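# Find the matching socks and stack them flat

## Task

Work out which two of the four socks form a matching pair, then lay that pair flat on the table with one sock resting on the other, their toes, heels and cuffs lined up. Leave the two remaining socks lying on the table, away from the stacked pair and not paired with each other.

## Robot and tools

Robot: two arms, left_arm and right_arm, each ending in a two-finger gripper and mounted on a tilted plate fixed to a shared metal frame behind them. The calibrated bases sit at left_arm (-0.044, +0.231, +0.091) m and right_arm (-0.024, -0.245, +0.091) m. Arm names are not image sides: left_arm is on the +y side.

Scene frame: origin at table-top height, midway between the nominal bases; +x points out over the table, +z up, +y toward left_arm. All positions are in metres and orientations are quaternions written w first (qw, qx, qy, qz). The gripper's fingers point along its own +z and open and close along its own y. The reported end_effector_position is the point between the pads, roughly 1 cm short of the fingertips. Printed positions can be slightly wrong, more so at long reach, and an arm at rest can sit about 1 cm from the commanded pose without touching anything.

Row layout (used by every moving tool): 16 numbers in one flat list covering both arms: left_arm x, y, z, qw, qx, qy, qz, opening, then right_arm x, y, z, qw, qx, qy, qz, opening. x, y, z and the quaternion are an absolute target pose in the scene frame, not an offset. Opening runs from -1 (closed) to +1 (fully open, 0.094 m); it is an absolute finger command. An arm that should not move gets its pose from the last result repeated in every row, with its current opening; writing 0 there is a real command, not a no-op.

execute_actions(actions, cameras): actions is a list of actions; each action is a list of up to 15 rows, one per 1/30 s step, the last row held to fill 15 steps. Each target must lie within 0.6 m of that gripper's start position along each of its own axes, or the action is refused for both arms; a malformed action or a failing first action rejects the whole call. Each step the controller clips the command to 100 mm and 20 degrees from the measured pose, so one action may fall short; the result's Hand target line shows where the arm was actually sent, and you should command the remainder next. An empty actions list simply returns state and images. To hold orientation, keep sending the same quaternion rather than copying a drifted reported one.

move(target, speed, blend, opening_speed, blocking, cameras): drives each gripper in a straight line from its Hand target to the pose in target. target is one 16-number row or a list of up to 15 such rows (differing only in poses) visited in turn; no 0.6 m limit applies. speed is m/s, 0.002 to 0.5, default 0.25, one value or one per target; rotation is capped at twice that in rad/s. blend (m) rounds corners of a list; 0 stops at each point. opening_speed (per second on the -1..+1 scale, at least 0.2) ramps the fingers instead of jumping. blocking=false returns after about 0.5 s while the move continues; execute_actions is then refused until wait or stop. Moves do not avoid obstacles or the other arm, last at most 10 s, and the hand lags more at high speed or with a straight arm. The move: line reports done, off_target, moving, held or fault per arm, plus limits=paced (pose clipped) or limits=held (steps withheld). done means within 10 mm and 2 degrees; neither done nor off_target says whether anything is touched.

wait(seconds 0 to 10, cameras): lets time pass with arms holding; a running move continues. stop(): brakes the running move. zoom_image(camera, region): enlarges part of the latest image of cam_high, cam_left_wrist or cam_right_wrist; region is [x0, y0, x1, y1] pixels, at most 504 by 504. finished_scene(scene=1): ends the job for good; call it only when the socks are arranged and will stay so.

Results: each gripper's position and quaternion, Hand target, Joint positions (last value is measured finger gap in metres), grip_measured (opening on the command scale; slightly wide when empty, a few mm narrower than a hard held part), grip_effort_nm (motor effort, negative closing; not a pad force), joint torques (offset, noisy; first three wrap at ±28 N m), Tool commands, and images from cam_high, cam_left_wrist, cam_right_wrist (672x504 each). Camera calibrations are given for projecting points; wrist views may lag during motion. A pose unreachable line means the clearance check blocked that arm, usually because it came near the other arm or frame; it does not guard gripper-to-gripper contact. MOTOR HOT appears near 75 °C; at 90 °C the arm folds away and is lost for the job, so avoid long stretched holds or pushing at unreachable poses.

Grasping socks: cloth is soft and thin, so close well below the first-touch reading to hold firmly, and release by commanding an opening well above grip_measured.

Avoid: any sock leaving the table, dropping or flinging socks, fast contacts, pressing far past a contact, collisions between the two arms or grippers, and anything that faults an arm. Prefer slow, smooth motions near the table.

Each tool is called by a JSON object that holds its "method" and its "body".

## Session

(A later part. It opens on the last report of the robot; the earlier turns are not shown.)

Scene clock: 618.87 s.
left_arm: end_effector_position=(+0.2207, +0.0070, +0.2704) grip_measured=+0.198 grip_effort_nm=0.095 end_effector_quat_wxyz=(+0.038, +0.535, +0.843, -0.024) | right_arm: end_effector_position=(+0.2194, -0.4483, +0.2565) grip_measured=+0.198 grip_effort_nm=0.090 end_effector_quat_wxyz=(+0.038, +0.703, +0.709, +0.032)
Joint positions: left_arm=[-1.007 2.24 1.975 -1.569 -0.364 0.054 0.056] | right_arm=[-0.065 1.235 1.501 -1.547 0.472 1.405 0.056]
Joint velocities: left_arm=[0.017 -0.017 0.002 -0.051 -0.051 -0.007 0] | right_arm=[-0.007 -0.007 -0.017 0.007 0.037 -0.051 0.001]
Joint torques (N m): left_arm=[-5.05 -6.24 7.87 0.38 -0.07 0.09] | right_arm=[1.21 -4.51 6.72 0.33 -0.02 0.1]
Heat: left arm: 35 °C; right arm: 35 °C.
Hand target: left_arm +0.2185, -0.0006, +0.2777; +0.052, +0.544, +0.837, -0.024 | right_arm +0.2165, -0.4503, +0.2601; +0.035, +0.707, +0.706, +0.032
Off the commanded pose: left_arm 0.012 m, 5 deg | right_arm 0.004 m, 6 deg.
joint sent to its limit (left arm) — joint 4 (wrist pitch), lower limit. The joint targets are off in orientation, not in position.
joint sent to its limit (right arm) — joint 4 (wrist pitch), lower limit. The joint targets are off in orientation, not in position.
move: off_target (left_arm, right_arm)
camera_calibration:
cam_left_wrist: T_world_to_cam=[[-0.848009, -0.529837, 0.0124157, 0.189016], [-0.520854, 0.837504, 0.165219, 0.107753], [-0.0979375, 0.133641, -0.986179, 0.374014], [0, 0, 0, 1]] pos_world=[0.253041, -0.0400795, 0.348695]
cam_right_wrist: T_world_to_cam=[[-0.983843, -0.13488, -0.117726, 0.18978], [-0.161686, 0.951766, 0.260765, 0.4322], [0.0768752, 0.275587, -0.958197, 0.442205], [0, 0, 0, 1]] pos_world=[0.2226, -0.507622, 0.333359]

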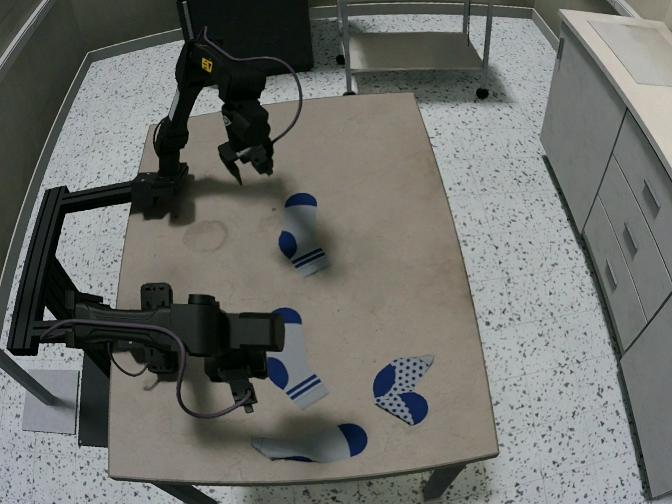

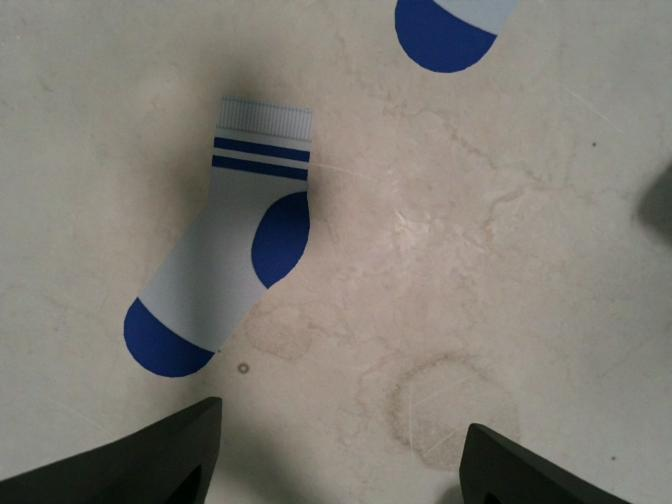

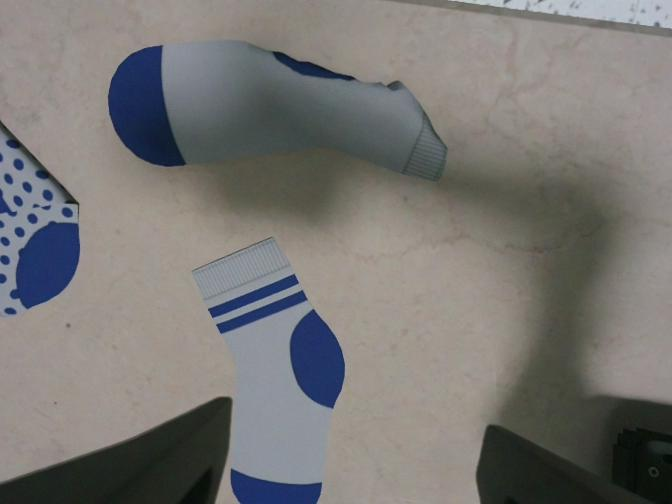

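{"method": "move", "body": {"target": [[0.22, -0.0, 0.28, 0, 0.545, 0.839, 0, 0.2, 0.12, -0.52, 0.26, 0, 0.707, 0.707, 0, 0.2],[0.235, -0.175, 0.14, 0, 0.545, 0.839, 0, 0.2, 0.12, -0.52, 0.26, 0, 0.707, 0.707, 0, 0.2]]}}

Scene clock: 634.43 s.
left_arm: end_effector_position=(+0.2404, -0.1640, +0.1290) grip_measured=+0.198 grip_effort_nm=0.090 end_effector_quat_wxyz=(+0.035, +0.534, +0.844, -0.021) | right_arm: end_effector_position=(+0.1200, -0.5218, +0.2570) grip_measured=+0.198 grip_effort_nm=0.090 end_effector_quat_wxyz=(+0.018, +0.707, +0.707, -0.005)
Joint positions: left_arm=[-1.015 3.107 2.829 -1.568 -0.365 0.041 0.056] | right_arm=[-0.713 1.043 1.497 -1.552 0.285 0.79 0.056]
Joint velocities: left_arm=[-0.012 -0.007 -0.007 0.007 0.022 -0.066 0] | right_arm=[0.007 0.022 0.007 -0.051 -0.037 0.037 -0.002]
Joint torques (N m): left_arm=[-6.38 -11 7.9 0.42 0 0.09] | right_arm=[-0.06 -5.6 6.43 0.3 -0.04 -0.08]
Heat: left arm: 36 °C; right arm: 35 °C.
Hand target: left_arm +0.2328, -0.1728, +0.1377; +0.048, +0.544, +0.838, -0.025 | right_arm +0.1175, -0.5206, +0.2593; +0.016, +0.705, +0.709, -0.004
Off the commanded pose: left_arm 0.016 m, 5 deg | right_arm 0.004 m, 2 deg.
elbow stopped short (left arm): the move would have taken joint 3 (elbow) straighter than the controller allows.
joint sent to its limit (right arm) — joint 4 (wrist pitch), lower limit. The joint targets still meet the commanded pose.
move: off_target (left_arm)
camera_calibration:
cam_left_wrist: T_world_to_cam=[[-0.846418, -0.532431, 0.00967605, 0.116383], [-0.523008, 0.834583, 0.173012, 0.283646], [-0.100192, 0.14138, -0.984872, 0.260911], [0, 0, 0, 1]] pos_world=[0.272999, -0.211648, 0.206764]
cam_right_wrist: T_world_to_cam=[[-0.991274, -0.126763, -0.0361463, 0.0663393], [-0.131777, 0.959664, 0.248352, 0.489729], [0.00320635, 0.250949, -0.967995, 0.469041], [0, 0, 0, 1]] pos_world=[0.128792, -0.579272, 0.334801]

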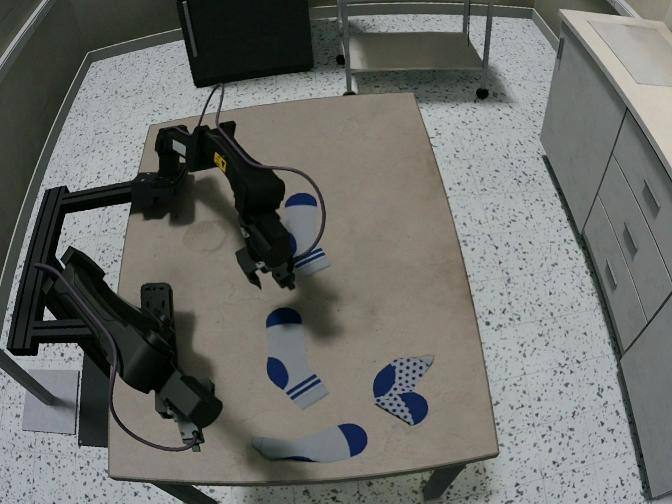

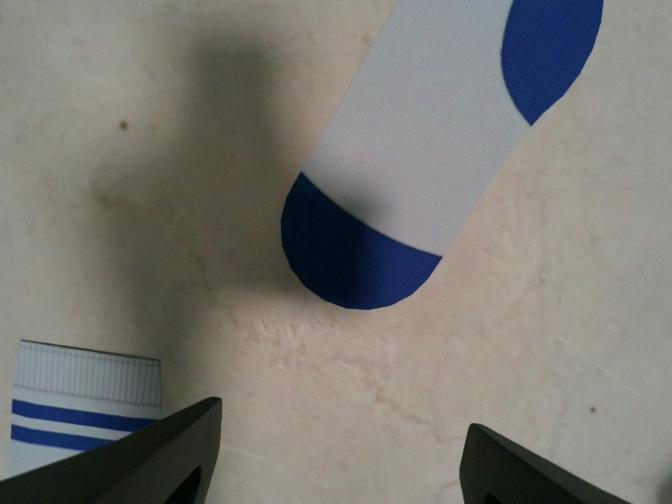

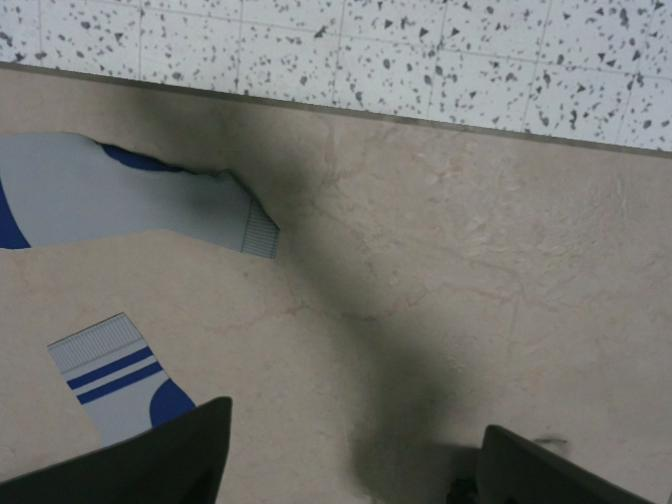

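{"method": "move", "body": {"target": [0.242, -0.178, 0.05, 0, 0.545, 0.839, 0, 0.1, 0.12, -0.52, 0.26, 0, 0.707, 0.707, 0, 0.2], "speed": 0.15}}

Scene clock: 640.27 s.
left_arm: end_effector_position=(+0.2430, -0.1728, +0.0554) grip_measured=+0.102 grip_effort_nm=-0.129 end_effector_quat_wxyz=(+0.020, +0.540, +0.841, -0.017) | right_arm: end_effector_position=(+0.1215, -0.5204, +0.2569) grip_measured=+0.198 grip_effort_nm=0.085 end_effector_quat_wxyz=(+0.018, +0.707, +0.707, +0.001)
Joint positions: left_arm=[-0.963 3.143 2.624 -1.34 -0.372 0.096 0.052] | right_arm=[-0.713 1.043 1.497 -1.552 0.273 0.79 0.056]
Joint velocities: left_arm=[-0.027 0.022 0.007 -0.037 0.051 -0.007 0] | right_arm=[-0.012 0.012 -0.012 -0.037 -0.007 0.066 0]
Joint torques (N m): left_arm=[-4.74 -10.97 5.01 0.51 -0.01 0.08] | right_arm=[-0.05 -5.2 6.8 0.31 -0.05 -0.02]
Heat: left arm: 37 °C; right arm: 35 °C.
Hand target: left_arm +0.2406, -0.1761, +0.0499; +0.024, +0.544, +0.838, -0.014 | right_arm +0.1199, -0.5201, +0.2594; +0.016, +0.707, +0.707, +0.002
Off the commanded pose: left_arm 0.008 m, 3 deg | right_arm 0.003 m, 2 deg.
joint sent to its limit (left arm) — joint 2 (shoulder), upper limit. The joint targets are off in orientation, not in position.
joint sent to its limit (right arm) — joint 4 (wrist pitch), lower limit. The joint targets still meet the commanded pose.
move: off_target (left_arm)
camera_calibration:
cam_left_wrist: T_world_to_cam=[[-0.853355, -0.52112, 0.0148291, 0.118012], [-0.507831, 0.837351, 0.202363, 0.300214], [-0.117873, 0.165157, -0.979198, 0.198064], [0, 0, 0, 1]] pos_world=[0.27651, -0.222598, 0.131442]
cam_right_wrist: T_world_to_cam=[[-0.990893, -0.126851, -0.0451588, 0.0701708], [-0.134208, 0.957565, 0.255064, 0.486009], [0.0108874, 0.258802, -0.965869, 0.471273], [0, 0, 0, 1]] pos_world=[0.129627, -0.578451, 0.334393]

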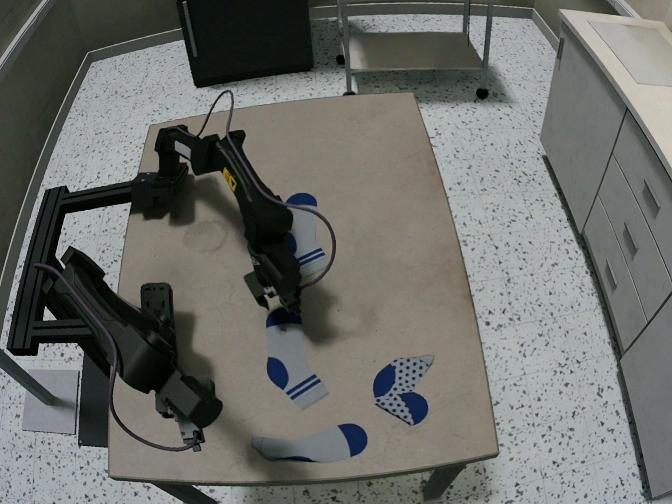

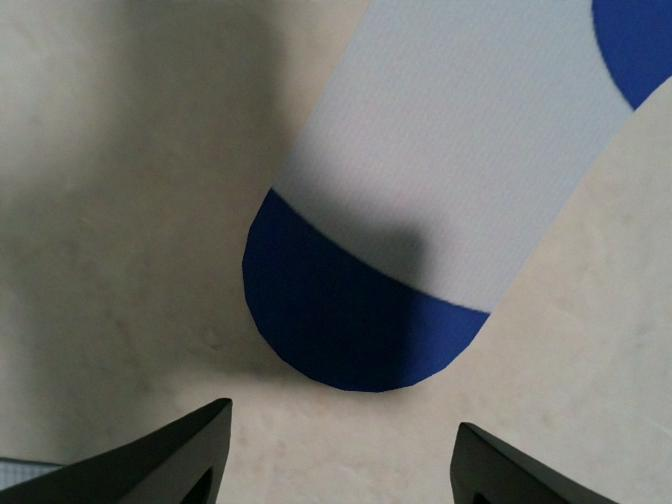

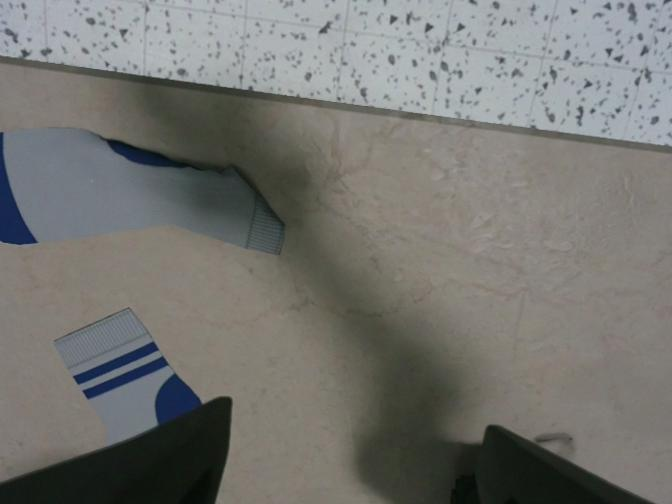

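{"method": "move", "body": {"target": [[0.24, -0.182, 0.04, 0, 0.68, 0.733, 0, 0.1, 0.12, -0.52, 0.26, 0, 0.707, 0.707, 0, 0.2],[0.24, -0.182, 0.012, 0, 0.68, 0.733, 0, 0.1, 0.12, -0.52, 0.26, 0, 0.707, 0.707, 0, 0.2]], "speed": 0.05, "cameras": ["cam_left_wrist"]}}

Scene clock: 648.90 s.
left_arm: end_effector_position=(+0.2404, -0.1790, +0.0186) grip_measured=+0.102 grip_effort_nm=-0.120 end_effector_quat_wxyz=(+0.031, +0.678, +0.735, -0.014) | right_arm: end_effector_position=(+0.1215, -0.5203, +0.2569) grip_measured=+0.198 grip_effort_nm=0.085 end_effector_quat_wxyz=(+0.018, +0.707, +0.707, +0.001)
Joint positions: left_arm=[-0.946 3.143 2.479 -1.172 -0.378 0.468 0.052] | right_arm=[-0.713 1.043 1.497 -1.552 0.273 0.79 0.056]
Joint velocities: left_arm=[-0.022 0.012 -0.022 -0.066 0.022 0.066 0] | right_arm=[0.002 0.022 -0.002 0.022 0.037 -0.051 0.001]
Joint torques (N m): left_arm=[-4.36 -11.11 5.14 0.58 -0.04 0.03] | right_arm=[-0.03 -5.22 6.8 0.31 -0.04 -0.02]
Heat: left arm: 40 °C; right arm: 35 °C.
Hand target: left_arm +0.2391, -0.1805, +0.0121; +0.032, +0.680, +0.733, -0.012 | right_arm +0.1199, -0.5201, +0.2594; +0.016, +0.707, +0.707, +0.002
Off the commanded pose: left_arm 0.007 m, 4 deg | right_arm 0.003 m, 2 deg.
joint sent to its limit (left arm) — joint 2 (shoulder), upper limit. The joint targets are off in orientation, not in position.
joint sent to its limit (right arm) — joint 4 (wrist pitch), lower limit. The joint targets still meet the commanded pose.
move: off_target (left_arm)
camera_calibration:
cam_left_wrist: T_world_to_cam=[[-0.979931, -0.199064, -0.0104117, 0.201602], [-0.197471, 0.96231, 0.186986, 0.259555], [-0.0272028, 0.18529, -0.982307, 0.144579], [0, 0, 0, 1]] pos_world=[0.252743, -0.23643, 0.0955874]
Images, in order (width x height): cam_left_wrist 672x504.

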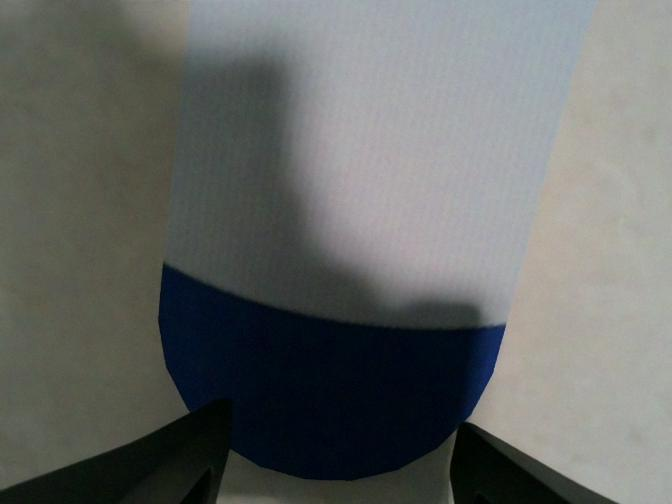

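{"method": "move", "body": {"target": [0.24, -0.186, 0.0, 0, 0.68, 0.733, 0, 0.1, 0.12, -0.52, 0.26, 0, 0.707, 0.707, 0, 0.2], "speed": 0.03, "cameras": ["cam_left_wrist"]}}

{"method": "move", "body": {"target": [0.24, -0.186, 0.0, 0, 0.68, 0.733, 0, -1, 0.12, -0.52, 0.26, 0, 0.707, 0.707, 0, 0.2], "opening_speed": 0.8, "cameras": ["cam_left_wrist"]}}

{"method": "move", "body": {"target": [0.24, -0.16, 0.08, 0, 0.68, 0.733, 0, -1, 0.12, -0.52, 0.26, 0, 0.707, 0.707, 0, 0.2], "speed": 0.1}}

Scene clock: 654.77 s.
left_arm: end_effector_position=(+0.2389, -0.1828, +0.0093) grip_measured=+0.102 grip_effort_nm=-0.125 end_effector_quat_wxyz=(+0.038, +0.681, +0.731, -0.016) | right_arm: end_effector_position=(+0.1215, -0.5203, +0.2569) grip_measured=+0.198 grip_effort_nm=0.085 end_effector_quat_wxyz=(+0.018, +0.707, +0.707, +0.001)
Joint positions: left_arm=[-0.945 3.143 2.439 -1.116 -0.379 0.484 0.052] | right_arm=[-0.713 1.043 1.497 -1.552 0.273 0.79 0.056]
Joint velocities: left_arm=[-0.007 0.007 -0.007 -0.051 -0.095 0.022 0.001] | right_arm=[-0.002 -0.007 -0.002 0.007 -0.066 -0.007 0]
Joint torques (N m): left_arm=[-4.14 -10.97 4.33 0.81 -0.02 0.02] | right_arm=[-0.03 -5.22 6.8 0.31 -0.05 -0.03]
Heat: left arm: 41 °C; right arm: 35 °C.
Hand target: left_arm +0.2393, -0.1846, +0.0003; +0.041, +0.679, +0.732, -0.016 | right_arm +0.1199, -0.5201, +0.2594; +0.016, +0.707, +0.707, +0.002
Off the commanded pose: left_arm 0.010 m, 5 deg | right_arm 0.003 m, 2 deg.
joint sent to its limit (left arm) — joint 2 (shoulder), upper limit. The joint targets are off in orientation, not in position.
joint sent to its limit (right arm) — joint 4 (wrist pitch), lower limit. The joint targets still meet the commanded pose.
move: off_target (left_arm)
camera_calibration:
cam_left_wrist: T_world_to_cam=[[-0.981478, -0.190888, -0.016179, 0.20126], [-0.190768, 0.966129, 0.173786, 0.263921], [-0.0175428, 0.173654, -0.98465, 0.131765], [0, 0, 0, 1]] pos_world=[0.250192, -0.239445, 0.0871328]
Images, in order (width x height): cam_left_wrist 672x504.

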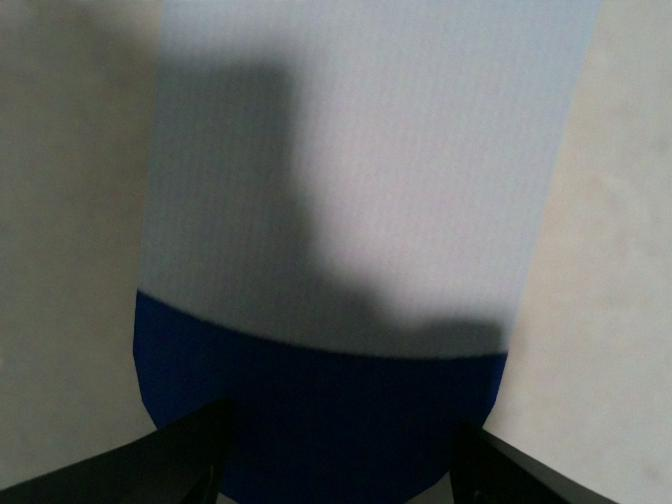

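Scene clock: 656.37 s.
left_arm: end_effector_position=(+0.2431, -0.1870, +0.0095) grip_measured=-0.985 grip_effort_nm=-0.818 end_effector_quat_wxyz=(+0.050, +0.677, +0.734, -0.016) | right_arm: end_effector_position=(+0.1215, -0.5203, +0.2569) grip_measured=+0.198 grip_effort_nm=0.090 end_effector_quat_wxyz=(+0.018, +0.707, +0.707, +0.001)
Joint positions: left_arm=[-0.945 3.143 2.438 -1.089 -0.387 0.485 0.001] | right_arm=[-0.713 1.043 1.497 -1.552 0.273 0.79 0.056]
Joint velocities: left_arm=[0.007 0.012 -0.002 0.037 -0.007 0.081 -0.001] | right_arm=[0.002 0.007 0.002 0.007 0.037 0.066 0.001]
Joint torques (N m): left_arm=[-4.11 -11.07 4.51 0.58 0.03 0.02] | right_arm=[-0.03 -5.2 6.8 0.3 -0.04 -0.02]
Heat: left arm: 41 °C; right arm: 35 °C.
Hand target: left_arm +0.2395, -0.1850, +0.0003; +0.042, +0.679, +0.732, -0.016 | right_arm +0.1199, -0.5201, +0.2594; +0.016, +0.707, +0.707, +0.002
Off the commanded pose: left_arm 0.010 m, 6 deg | right_arm 0.003 m, 2 deg.
joint sent to its limit (left arm) — joint 2 (shoulder), upper limit. The joint targets are off in orientation, not in position.
joint sent to its limit (right arm) — joint 4 (wrist pitch), lower limit. The joint targets still meet the commanded pose.
move: off_target (left_arm)
camera_calibration:
cam_left_wrist: T_world_to_cam=[[-0.979211, -0.200456, -0.0310421, 0.20234], [-0.202842, 0.966849, 0.155108, 0.271988], [-0.00107924, 0.15818, -0.98741, 0.12587], [0, 0, 0, 1]] pos_world=[0.25344, -0.242321, 0.0883783]
Images, in order (width x height): cam_left_wrist 672x504.

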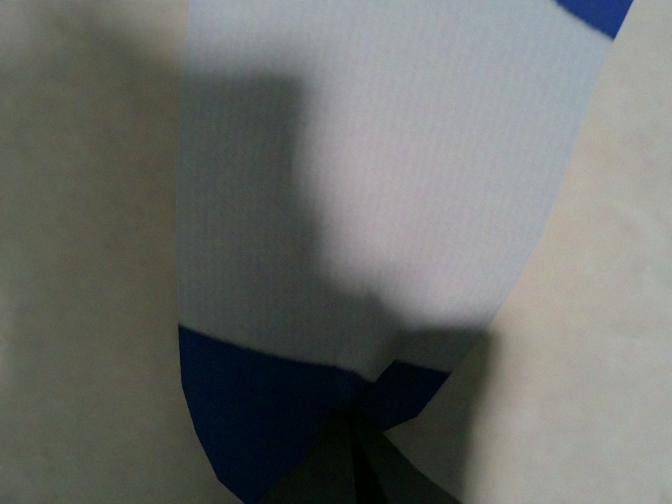

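Scene clock: 658.00 s.
left_arm: end_effector_position=(+0.2520, -0.1529, +0.0750) grip_measured=-0.985 grip_effort_nm=-0.808 end_effector_quat_wxyz=(+0.005, +0.672, +0.741, -0.002) | right_arm: end_effector_position=(+0.1215, -0.5203, +0.2569) grip_measured=+0.198 grip_effort_nm=0.090 end_effector_quat_wxyz=(+0.018, +0.707, +0.707, +0.001)
Joint positions: left_arm=[-0.949 3.143 2.721 -1.477 -0.387 0.426 0.001] | right_arm=[-0.713 1.043 1.497 -1.552 0.273 0.79 0.056]
Joint velocities: left_arm=[-0.002 0.007 -0.012 0.007 -0.066 0.066 -0.001] | right_arm=[-0.007 -0.002 0.012 -0.022 -0.022 -0.022 0.001]
Joint torques (N m): left_arm=[-6.68 -10.78 7.49 0.11 0.05 -0.11] | right_arm=[-0.05 -5.2 6.8 0.31 -0.05 -0.03]
Heat: left arm: 42 °C; right arm: 35 °C.
Hand target: left_arm +0.2409, -0.1605, +0.0802; +0.008, +0.680, +0.733, -0.002 | right_arm +0.1199, -0.5201, +0.2594; +0.016, +0.707, +0.707, +0.002
Off the commanded pose: left_arm 0.015 m, 1 deg | right_arm 0.003 m, 2 deg.
joint sent to its limit (left arm) — joint 2 (shoulder), upper limit. The joint targets still meet the commanded pose.
joint sent to its limit (right arm) — joint 4 (wrist pitch), lower limit. The joint targets still meet the commanded pose.
move: off_target (left_arm)
camera_calibration:
cam_left_wrist: T_world_to_cam=[[-0.976618, -0.214981, -0.000140377, 0.214741], [-0.208582, 0.947392, 0.242779, 0.22258], [-0.0520599, 0.237132, -0.970082, 0.208754], [0, 0, 0, 1]] pos_world=[0.267014, -0.214207, 0.1485]
cam_right_wrist: T_world_to_cam=[[-0.990879, -0.126852, -0.0454592, 0.070299], [-0.13429, 0.957494, 0.255287, 0.485885], [0.011143, 0.259064, -0.965796, 0.471346], [0, 0, 0, 1]] pos_world=[0.129655, -0.578423, 0.33438]

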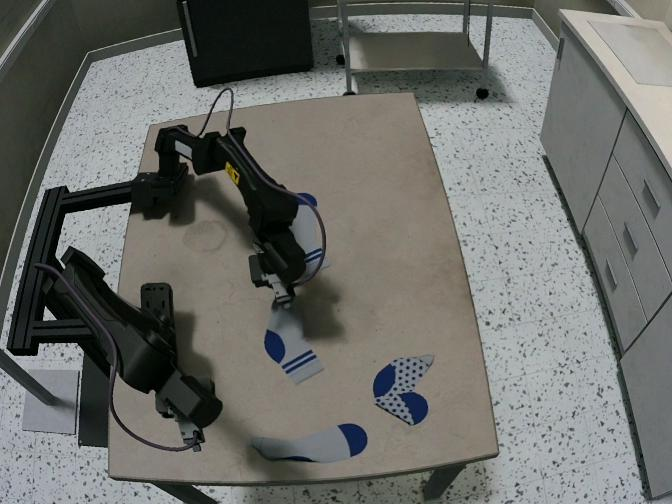

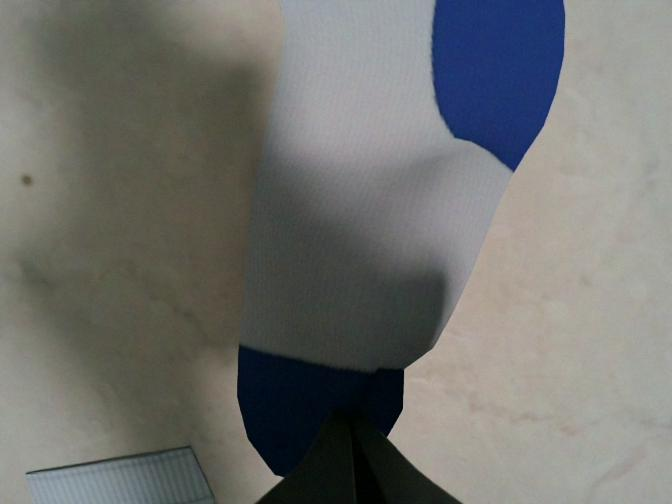

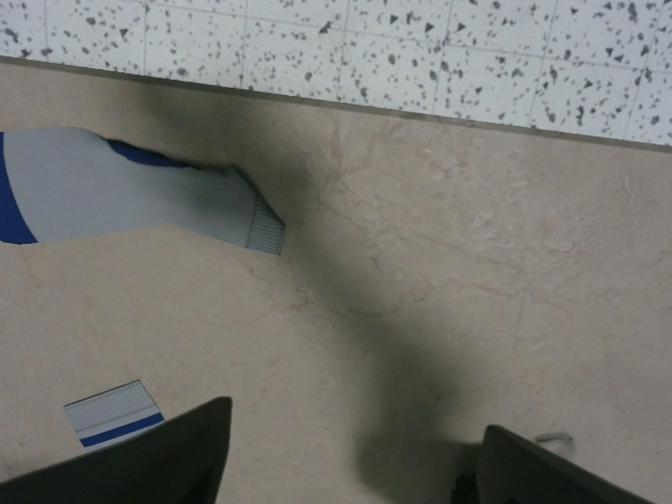

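{"method": "move", "body": {"target": [[0.18, -0.11, 0.08, 0, 0.68, 0.733, 0, -1, 0.12, -0.52, 0.26, 0, 0.707, 0.707, 0, 0.2],[0.165, -0.02, 0.04, 0, 0.68, 0.733, 0, -1, 0.12, -0.52, 0.26, 0, 0.707, 0.707, 0, 0.2]], "speed": 0.12}}

Scene clock: 667.00 s.
left_arm: end_effector_position=(+0.1563, -0.0130, +0.0314) grip_measured=-0.985 grip_effort_nm=-0.808 end_effector_quat_wxyz=(-0.023, +0.685, +0.728, +0.004) | right_arm: end_effector_position=(+0.1215, -0.5203, +0.2569) grip_measured=+0.198 grip_effort_nm=0.090 end_effector_quat_wxyz=(+0.018, +0.707, +0.707, +0.002)
Joint positions: left_arm=[-0.936 2.453 1.264 -0.765 -0.387 0.451 0.001] | right_arm=[-0.713 1.043 1.497 -1.552 0.272 0.79 0.056]
Joint velocities: left_arm=[-0.002 -0.012 -0.012 -0.007 -0.007 0.007 0] | right_arm=[0.012 0.007 -0.002 0.007 0.037 -0.022 0]
Joint torques (N m): left_arm=[-3.4 -10.78 4.01 0.34 -0.09 0.03] | right_arm=[-0.03 -5.22 6.8 0.31 -0.04 -0.02]
Heat: left arm: 43 °C; right arm: 35 °C.
Hand target: left_arm +0.1648, -0.0167, +0.0420; +0.000, +0.680, +0.733, +0.000 | right_arm +0.1200, -0.5200, +0.2594; +0.016, +0.707, +0.707, +0.002
Off the commanded pose: left_arm 0.014 m, 3 deg | right_arm 0.003 m, 2 deg.
joint sent to its limit (right arm) — joint 4 (wrist pitch), lower limit. The joint targets still meet the commanded pose.
move: off_target (left_arm)
camera_calibration:
cam_left_wrist: T_world_to_cam=[[-0.983275, -0.180798, 0.0219439, 0.152173], [-0.166609, 0.941619, 0.292565, 0.0724642], [-0.0735579, 0.284016, -0.955994, 0.131862], [0, 0, 0, 1]] pos_world=[0.171401, -0.078172, 0.101519]
cam_right_wrist: T_world_to_cam=[[-0.990865, -0.126854, -0.0457595, 0.0704272], [-0.134372, 0.957423, 0.25551, 0.485761], [0.0113987, 0.259325, -0.965723, 0.47142], [0, 0, 0, 1]] pos_world=[0.129683, -0.578396, 0.334367]

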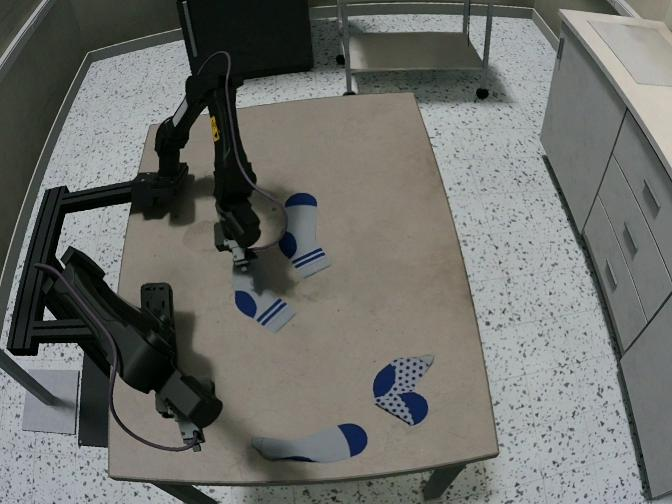

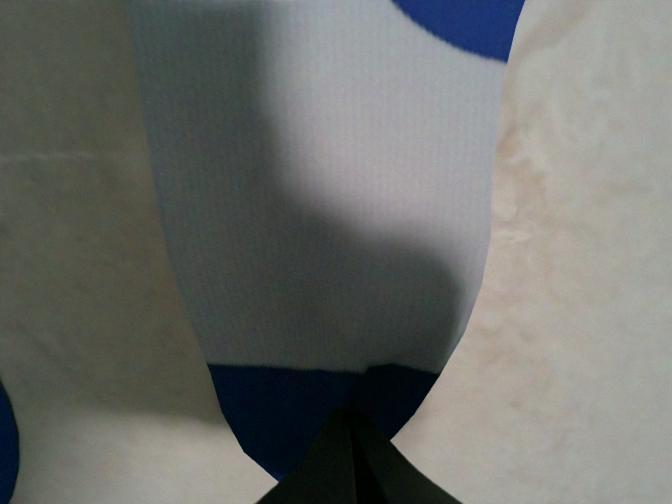

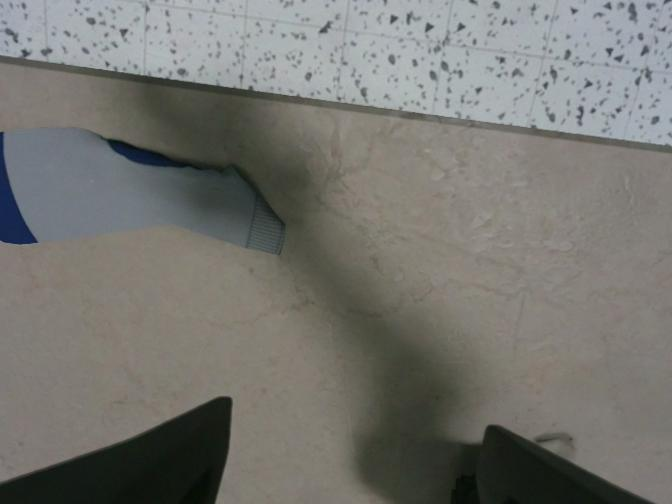

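{"method": "move", "body": {"target": [[0.165, -0.02, 0.04, 0, 0.68, 0.733, 0, -1, 0.17, -0.36, 0.25, 0, 0.5, 0.866, 0, 0.2],[0.165, -0.02, 0.04, 0, 0.68, 0.733, 0, -1, 0.215, -0.18, 0.15, 0, 0.448, 0.894, 0, 0.2]]}}

Scene clock: 675.43 s.
left_arm: end_effector_position=(+0.1567, -0.0137, +0.0314) grip_measured=-0.985 grip_effort_nm=-0.808 end_effector_quat_wxyz=(-0.021, +0.684, +0.729, +0.004) | right_arm: end_effector_position=(+0.2219, -0.1783, +0.1513) grip_measured=+0.198 grip_effort_nm=0.090 end_effector_quat_wxyz=(+0.003, +0.450, +0.893, +0.012)
Joint positions: left_arm=[-0.936 2.453 1.264 -0.762 -0.387 0.452 0.001] | right_arm=[0.685 1.718 1.064 -1.112 0.457 1.661 0.056]
Joint velocities: left_arm=[-0.012 -0.012 -0.002 -0.037 -0.051 0.037 0.001] | right_arm=[-0.007 -0.007 0.027 0.007 -0.037 -0.095 -0.001]
Joint torques (N m): left_arm=[-3.44 -9.55 5.05 0.38 -0.03 0.04] | right_arm=[4.23 -4.89 5.05 0.61 0.01 0.11]
Heat: left arm: 42 °C; right arm: 35 °C.
Hand target: left_arm +0.1649, -0.0201, +0.0398; +0.000, +0.680, +0.733, +0.000 | right_arm +0.2210, -0.1745, +0.1502; +0.005, +0.449, +0.893, +0.014
Off the commanded pose: left_arm 0.014 m, 3 deg | right_arm 0.007 m, 1 deg.
move: off_target (left_arm)
camera_calibration:
cam_left_wrist: T_world_to_cam=[[-0.983141, -0.181653, 0.0208728, 0.152437], [-0.167949, 0.942263, 0.289713, 0.0735117], [-0.0722947, 0.281323, -0.956886, 0.131849], [0, 0, 0, 1]] pos_world=[0.171745, -0.0786688, 0.101685]
cam_right_wrist: T_world_to_cam=[[-0.72105, -0.691388, -0.0454908, 0.0477971], [-0.672804, 0.682953, 0.284445, 0.265011], [-0.165594, 0.235706, -0.957612, 0.313376], [0, 0, 0, 1]] pos_world=[0.264658, -0.221808, 0.226886]

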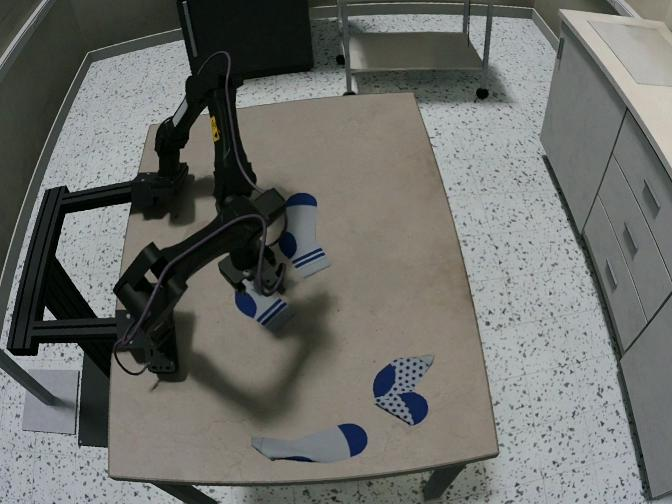

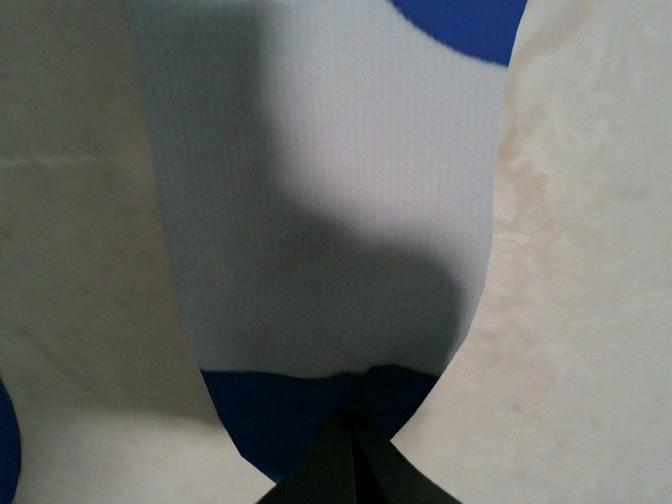

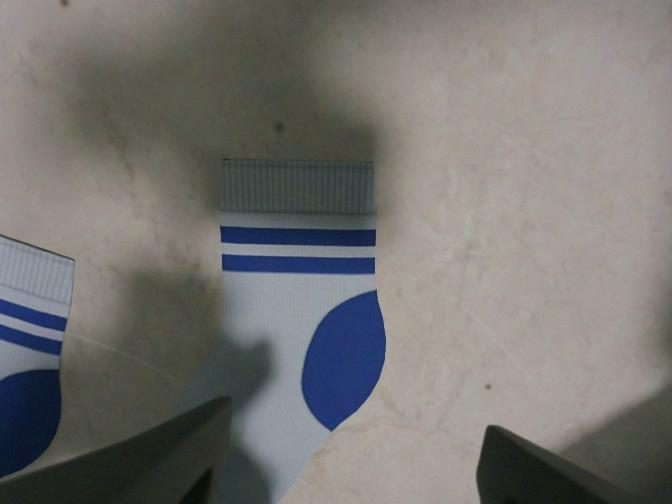

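{"method": "move", "body": {"target": [0.165, -0.02, 0.04, 0, 0.68, 0.733, 0, -1, 0.243, -0.157, 0.035, 0, 0.448, 0.894, 0, 0.1], "speed": 0.15, "cameras": ["cam_right_wrist","cam_high"]}}

{"method": "move", "body": {"target": [0.165, -0.02, 0.04, 0, 0.68, 0.733, 0, -1, 0.243, -0.157, 0.006, 0, 0.448, 0.894, 0, 0.1], "speed": 0.04, "cameras": ["cam_right_wrist"]}}

Scene clock: 680.23 s.
left_arm: end_effector_position=(+0.1567, -0.0137, +0.0314) grip_measured=-0.985 grip_effort_nm=-0.808 end_effector_quat_wxyz=(-0.021, +0.684, +0.729, +0.004) | right_arm: end_effector_position=(+0.2481, -0.1550, +0.0401) grip_measured=+0.102 grip_effort_nm=-0.125 end_effector_quat_wxyz=(-0.001, +0.454, +0.891, +0.006)
Joint positions: left_arm=[-0.936 2.453 1.264 -0.762 -0.387 0.452 0.001] | right_arm=[0.514 2.004 0.947 -0.638 0.484 1.487 0.052]
Joint velocities: left_arm=[-0.002 -0.012 -0.012 0.007 0.022 -0.022 0] | right_arm=[-0.027 0.002 0.002 -0.007 0.022 -0.051 -0.001]
Joint torques (N m): left_arm=[-3.38 -9.68 5.04 0.41 -0.06 0.03] | right_arm=[3.95 -6.52 3.37 0.55 0.12 -0.09]
Heat: left arm: 41 °C; right arm: 34 °C.
Hand target: left_arm +0.1649, -0.0201, +0.0398; +0.000, +0.680, +0.733, +0.000 | right_arm +0.2440, -0.1570, +0.0343; +0.001, +0.448, +0.894, -0.002
Off the commanded pose: left_arm 0.014 m, 3 deg | right_arm 0.007 m, 1 deg.
move: off_target (left_arm)
camera_calibration:
cam_right_wrist: T_world_to_cam=[[-0.727542, -0.68531, -0.032132, 0.0797638], [-0.663439, 0.69085, 0.287359, 0.297097], [-0.174732, 0.230383, -0.957284, 0.207225], [0, 0, 0, 1]] pos_world=[0.291346, -0.198328, 0.115562]
Images, in order (width x height): cam_high 672x504, cam_right_wrist 672x504.

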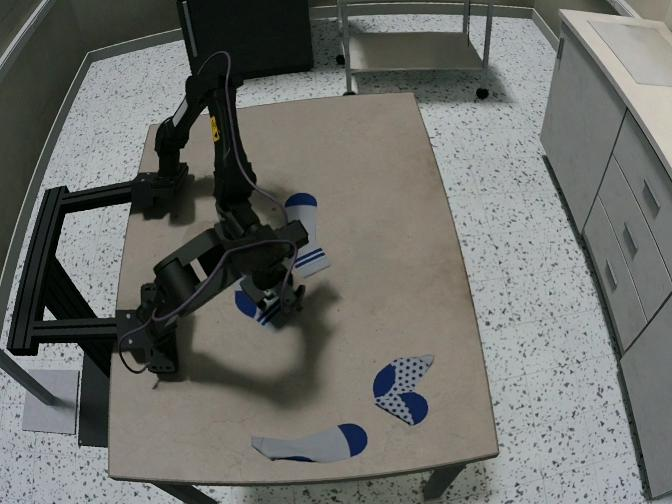

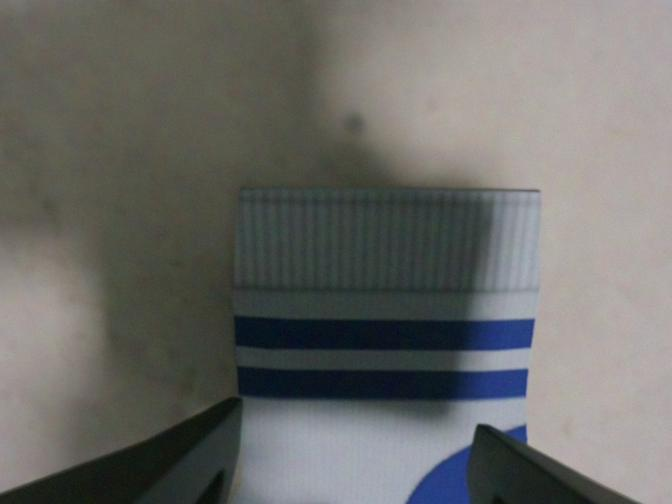

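Scene clock: 681.40 s.
left_arm: end_effector_position=(+0.1568, -0.0138, +0.0314) grip_measured=-0.985 grip_effort_nm=-0.803 end_effector_quat_wxyz=(-0.021, +0.684, +0.729, +0.004) | right_arm: end_effector_position=(+0.2475, -0.1558, +0.0158) grip_measured=+0.102 grip_effort_nm=-0.120 end_effector_quat_wxyz=(-0.001, +0.451, +0.892, +0.007)
Joint positions: left_arm=[-0.936 2.453 1.264 -0.761 -0.387 0.452 0.001] | right_arm=[0.472 2.055 0.908 -0.526 0.487 1.435 0.052]
Joint velocities: left_arm=[-0.007 -0.022 0.002 -0.007 -0.007 -0.037 0.001] | right_arm=[-0.007 0.002 0.002 -0.066 0.022 0.007 0]
Joint torques (N m): left_arm=[-3.34 -9.57 5.18 0.39 -0.05 0.06] | right_arm=[3.58 -5.78 2.71 0.81 0.12 -0.07]
Heat: left arm: 41 °C; right arm: 34 °C.
Hand target: left_arm +0.1649, -0.0202, +0.0398; +0.000, +0.680, +0.733, +0.000 | right_arm +0.2432, -0.1572, +0.0061; +0.000, +0.448, +0.894, -0.001
Off the commanded pose: left_arm 0.013 m, 3 deg | right_arm 0.011 m, 1 deg.
move: off_target (left_arm, right_arm)
camera_calibration:
cam_right_wrist: T_world_to_cam=[[-0.723575, -0.689463, -0.0328502, 0.0763992], [-0.667287, 0.686543, 0.288769, 0.304528], [-0.176542, 0.230866, -0.956835, 0.184519], [0, 0, 0, 1]] pos_world=[0.291063, -0.198996, 0.0911259]
Images, in order (width x height): cam_right_wrist 672x504.

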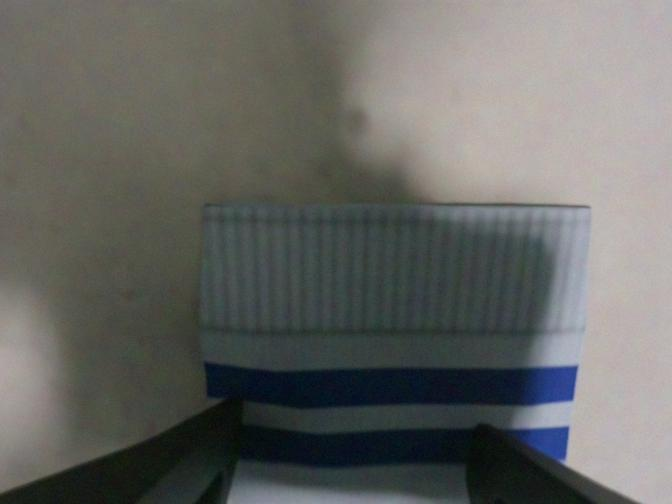

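{"method": "move", "body": {"target": [[0.165, -0.02, 0.04, 0, 0.68, 0.733, 0, -1, 0.243, -0.157, 0.03, 0, 0.448, 0.894, 0, 0.1],[0.165, -0.02, 0.04, 0, 0.68, 0.733, 0, -1, 0.256, -0.175, 0.025, 0, 0.448, 0.894, 0, 0.1],[0.165, -0.02, 0.04, 0, 0.68, 0.733, 0, -1, 0.256, -0.175, 0.004, 0, 0.448, 0.894, 0, 0.1]], "speed": 0.05, "cameras": ["cam_right_wrist"]}}

{"method": "move", "body": {"target": [0.165, -0.02, 0.04, 0, 0.68, 0.733, 0, -1, 0.256, -0.175, 0.004, 0, 0.448, 0.894, 0, -1], "opening_speed": 0.8, "cameras": ["cam_right_wrist"]}}

Scene clock: 687.17 s.
left_arm: end_effector_position=(+0.1568, -0.0138, +0.0314) grip_measured=-0.985 grip_effort_nm=-0.808 end_effector_quat_wxyz=(-0.021, +0.684, +0.729, +0.004) | right_arm: end_effector_position=(+0.2477, -0.1725, +0.0155) grip_measured=+0.101 grip_effort_nm=-0.095 end_effector_quat_wxyz=(-0.014, +0.433, +0.901, -0.002)
Joint positions: left_arm=[-0.936 2.453 1.264 -0.761 -0.387 0.452 0.001] | right_arm=[0.421 2.027 0.908 -0.56 0.482 1.353 0.052]
Joint velocities: left_arm=[0.007 0.007 -0.007 -0.051 0.037 0.007 -0.001] | right_arm=[-0.002 -0.027 0.007 -0.007 -0.022 -0.007 0.001]
Joint torques (N m): left_arm=[-3.44 -9.68 5.08 0.39 0.03 0.03] | right_arm=[2.11 -5.67 3.44 1.12 0.24 -0.04]
Heat: left arm: 40 °C; right arm: 34 °C.
Hand target: left_arm +0.1649, -0.0201, +0.0398; +0.000, +0.680, +0.733, +0.000 | right_arm +0.2554, -0.1760, +0.0048; +0.000, +0.448, +0.894, -0.002
Off the commanded pose: left_arm 0.013 m, 3 deg | right_arm 0.014 m, 2 deg.
move: off_target (left_arm, right_arm)
camera_calibration:
cam_right_wrist: T_world_to_cam=[[-0.696405, -0.717597, -0.00871674, 0.0530848], [-0.684991, 0.661042, 0.306286, 0.315933], [-0.214027, 0.21927, -0.9519, 0.195344], [0, 0, 0, 1]] pos_world=[0.295188, -0.213584, 0.089645]
Images, in order (width x height): cam_right_wrist 672x504.

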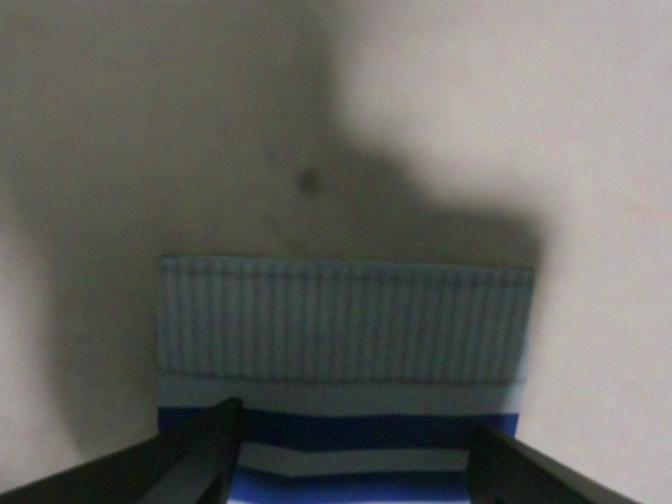

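Scene clock: 688.77 s.
left_arm: end_effector_position=(+0.1568, -0.0139, +0.0314) grip_measured=-0.985 grip_effort_nm=-0.808 end_effector_quat_wxyz=(-0.021, +0.684, +0.729, +0.004) | right_arm: end_effector_position=(+0.2572, -0.1677, +0.0152) grip_measured=-0.979 grip_effort_nm=-0.989 end_effector_quat_wxyz=(-0.003, +0.444, +0.896, +0.015)
Joint positions: left_arm=[-0.936 2.453 1.264 -0.761 -0.387 0.452 0.001] | right_arm=[0.419 2.027 0.908 -0.513 0.478 1.353 0.001]
Joint velocities: left_arm=[-0.017 0.007 -0.017 -0.007 -0.051 0.037 0] | right_arm=[0.002 -0.002 0.027 -0.051 0.051 0.022 -0.001]
Joint torques (N m): left_arm=[-3.56 -9.48 5.08 0.39 -0.08 -0.01] | right_arm=[2.37 -5.7 3.45 0.68 0.27 -0.05]
Heat: left arm: 40 °C; right arm: 34 °C.
Hand target: left_arm +0.1649, -0.0201, +0.0398; +0.000, +0.680, +0.733, +0.000 | right_arm +0.2556, -0.1751, +0.0046; +0.000, +0.448, +0.894, +0.000
Off the commanded pose: left_arm 0.013 m, 3 deg | right_arm 0.013 m, 2 deg.
move: off_target (left_arm, right_arm)
camera_calibration:
cam_right_wrist: T_world_to_cam=[[-0.712455, -0.700059, -0.0482301, 0.0708181], [-0.679496, 0.671102, 0.296492, 0.319789], [-0.175194, 0.244009, -0.953817, 0.190276], [0, 0, 0, 1]] pos_world=[0.301086, -0.211463, 0.0900893]
Images, in order (width x height): cam_right_wrist 672x504.

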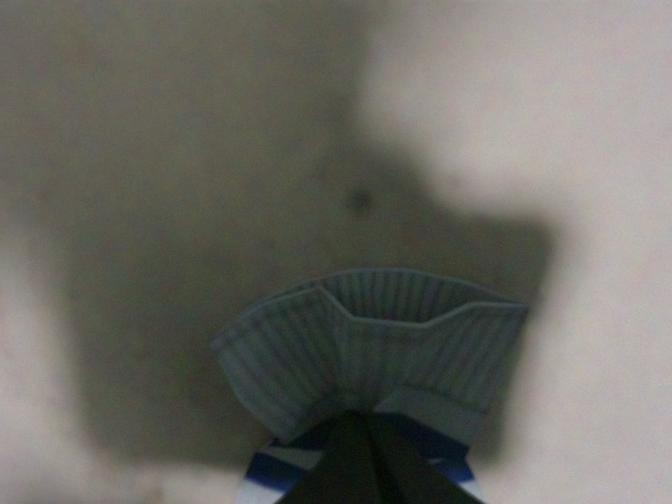

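{"method": "move", "body": {"target": [[0.16, -0.015, 0.12, 0, 0.68, 0.733, 0, -1, 0.256, -0.168, 0.12, 0, 0.448, 0.894, 0, -1],[0.303, 0.152, 0.12, 0, 0.68, 0.733, 0, -1, 0.313, -0.03, 0.12, 0, 0.52, 0.854, 0, -1]], "speed": 0.12}}

Scene clock: 701.47 s.
left_arm: end_effector_position=(+0.2539, +0.0918, +0.1071) grip_measured=-0.985 grip_effort_nm=-0.808 end_effector_quat_wxyz=(-0.012, +0.682, +0.731, -0.006) | right_arm: end_effector_position=(+0.2944, -0.0852, +0.1184) grip_measured=-0.981 grip_effort_nm=-1.023 end_effector_quat_wxyz=(+0.001, +0.496, +0.868, +0.015)
Joint positions: left_arm=[-0.651 2.111 1.334 -1.027 -0.457 0.753 0.001] | right_arm=[0.692 2.182 1.45 -1.033 0.452 1.771 0.001]
Joint velocities: left_arm=[-0.002 -0.012 0.007 -0.022 0.007 0.066 0.001] | right_arm=[-0.002 -0.012 0.007 -0.037 0.022 -0.022 0]
Joint torques (N m): left_arm=[-3.92 -9.26 6.06 -0.01 -0.04 0.08] | right_arm=[4.94 -9.78 5.15 0.38 0.03 0]
Heat: left arm: 40 °C; right arm: 33 °C.
Hand target: left_arm +0.2589, +0.0949, +0.1195; +0.002, +0.681, +0.732, -0.004 | right_arm +0.2931, -0.0869, +0.1185; +0.002, +0.494, +0.869, +0.012
Off the commanded pose: left_arm 0.079 m, 2 deg | right_arm 0.058 m, 4 deg.
move: held (right_arm; a check stopped the path), off_target (left_arm; braked when a check withheld steps of right_arm); path passed 1 of 2 targets; limits=held
pose unreachable (right arm): on one or more control steps of this call, first in action 0 (counted from 0), this arm could not follow its commanded pose, so it was not sent that pose on those steps. It may still have moved: this result reports where it is.
cause: moving toward the commanded pose would bring a part of the arm too close to another arm (this arm's wrist (the part past joint 4) and the left arm's wrist (the part past joint 4)).
camera_calibration:
cam_left_wrist: T_world_to_cam=[[-0.981826, -0.188147, 0.0248906, 0.265389], [-0.175071, 0.948513, 0.263957, -0.027564], [-0.0732716, 0.254802, -0.964213, 0.185124], [0, 0, 0, 1]] pos_world=[0.269304, 0.0289069, 0.179169]
cam_right_wrist: T_world_to_cam=[[-0.789534, -0.611711, -0.049458, 0.190419], [-0.597333, 0.747478, 0.290636, 0.242035], [-0.140816, 0.25901, -0.955555, 0.266439], [0, 0, 0, 1]] pos_world=[0.332436, -0.133445, 0.193671]

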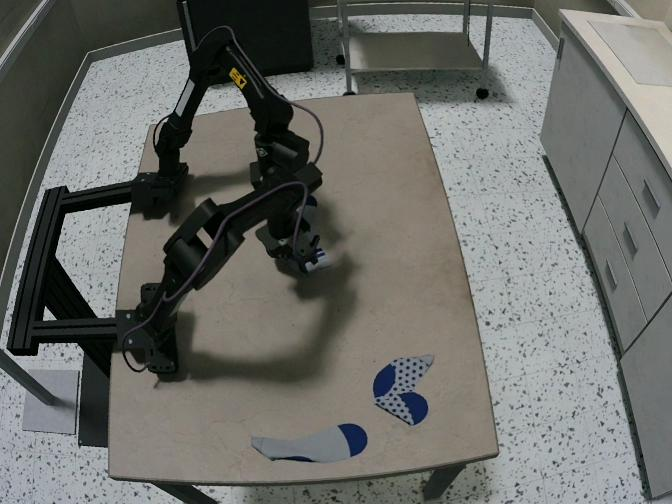

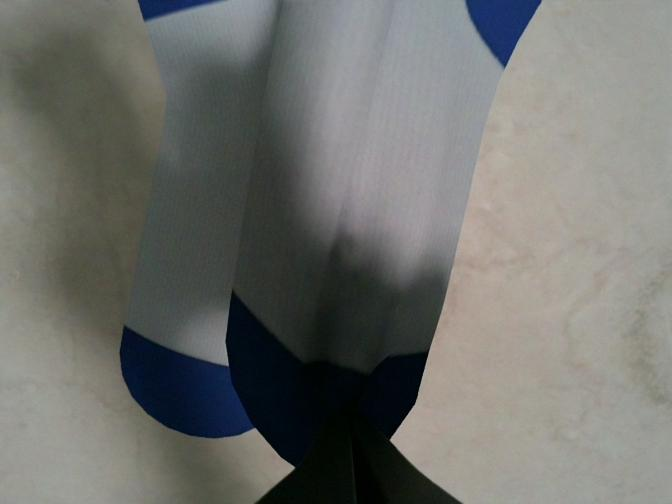

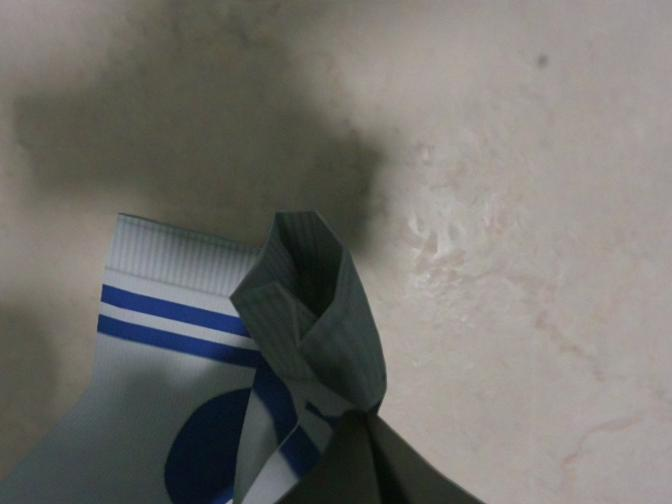

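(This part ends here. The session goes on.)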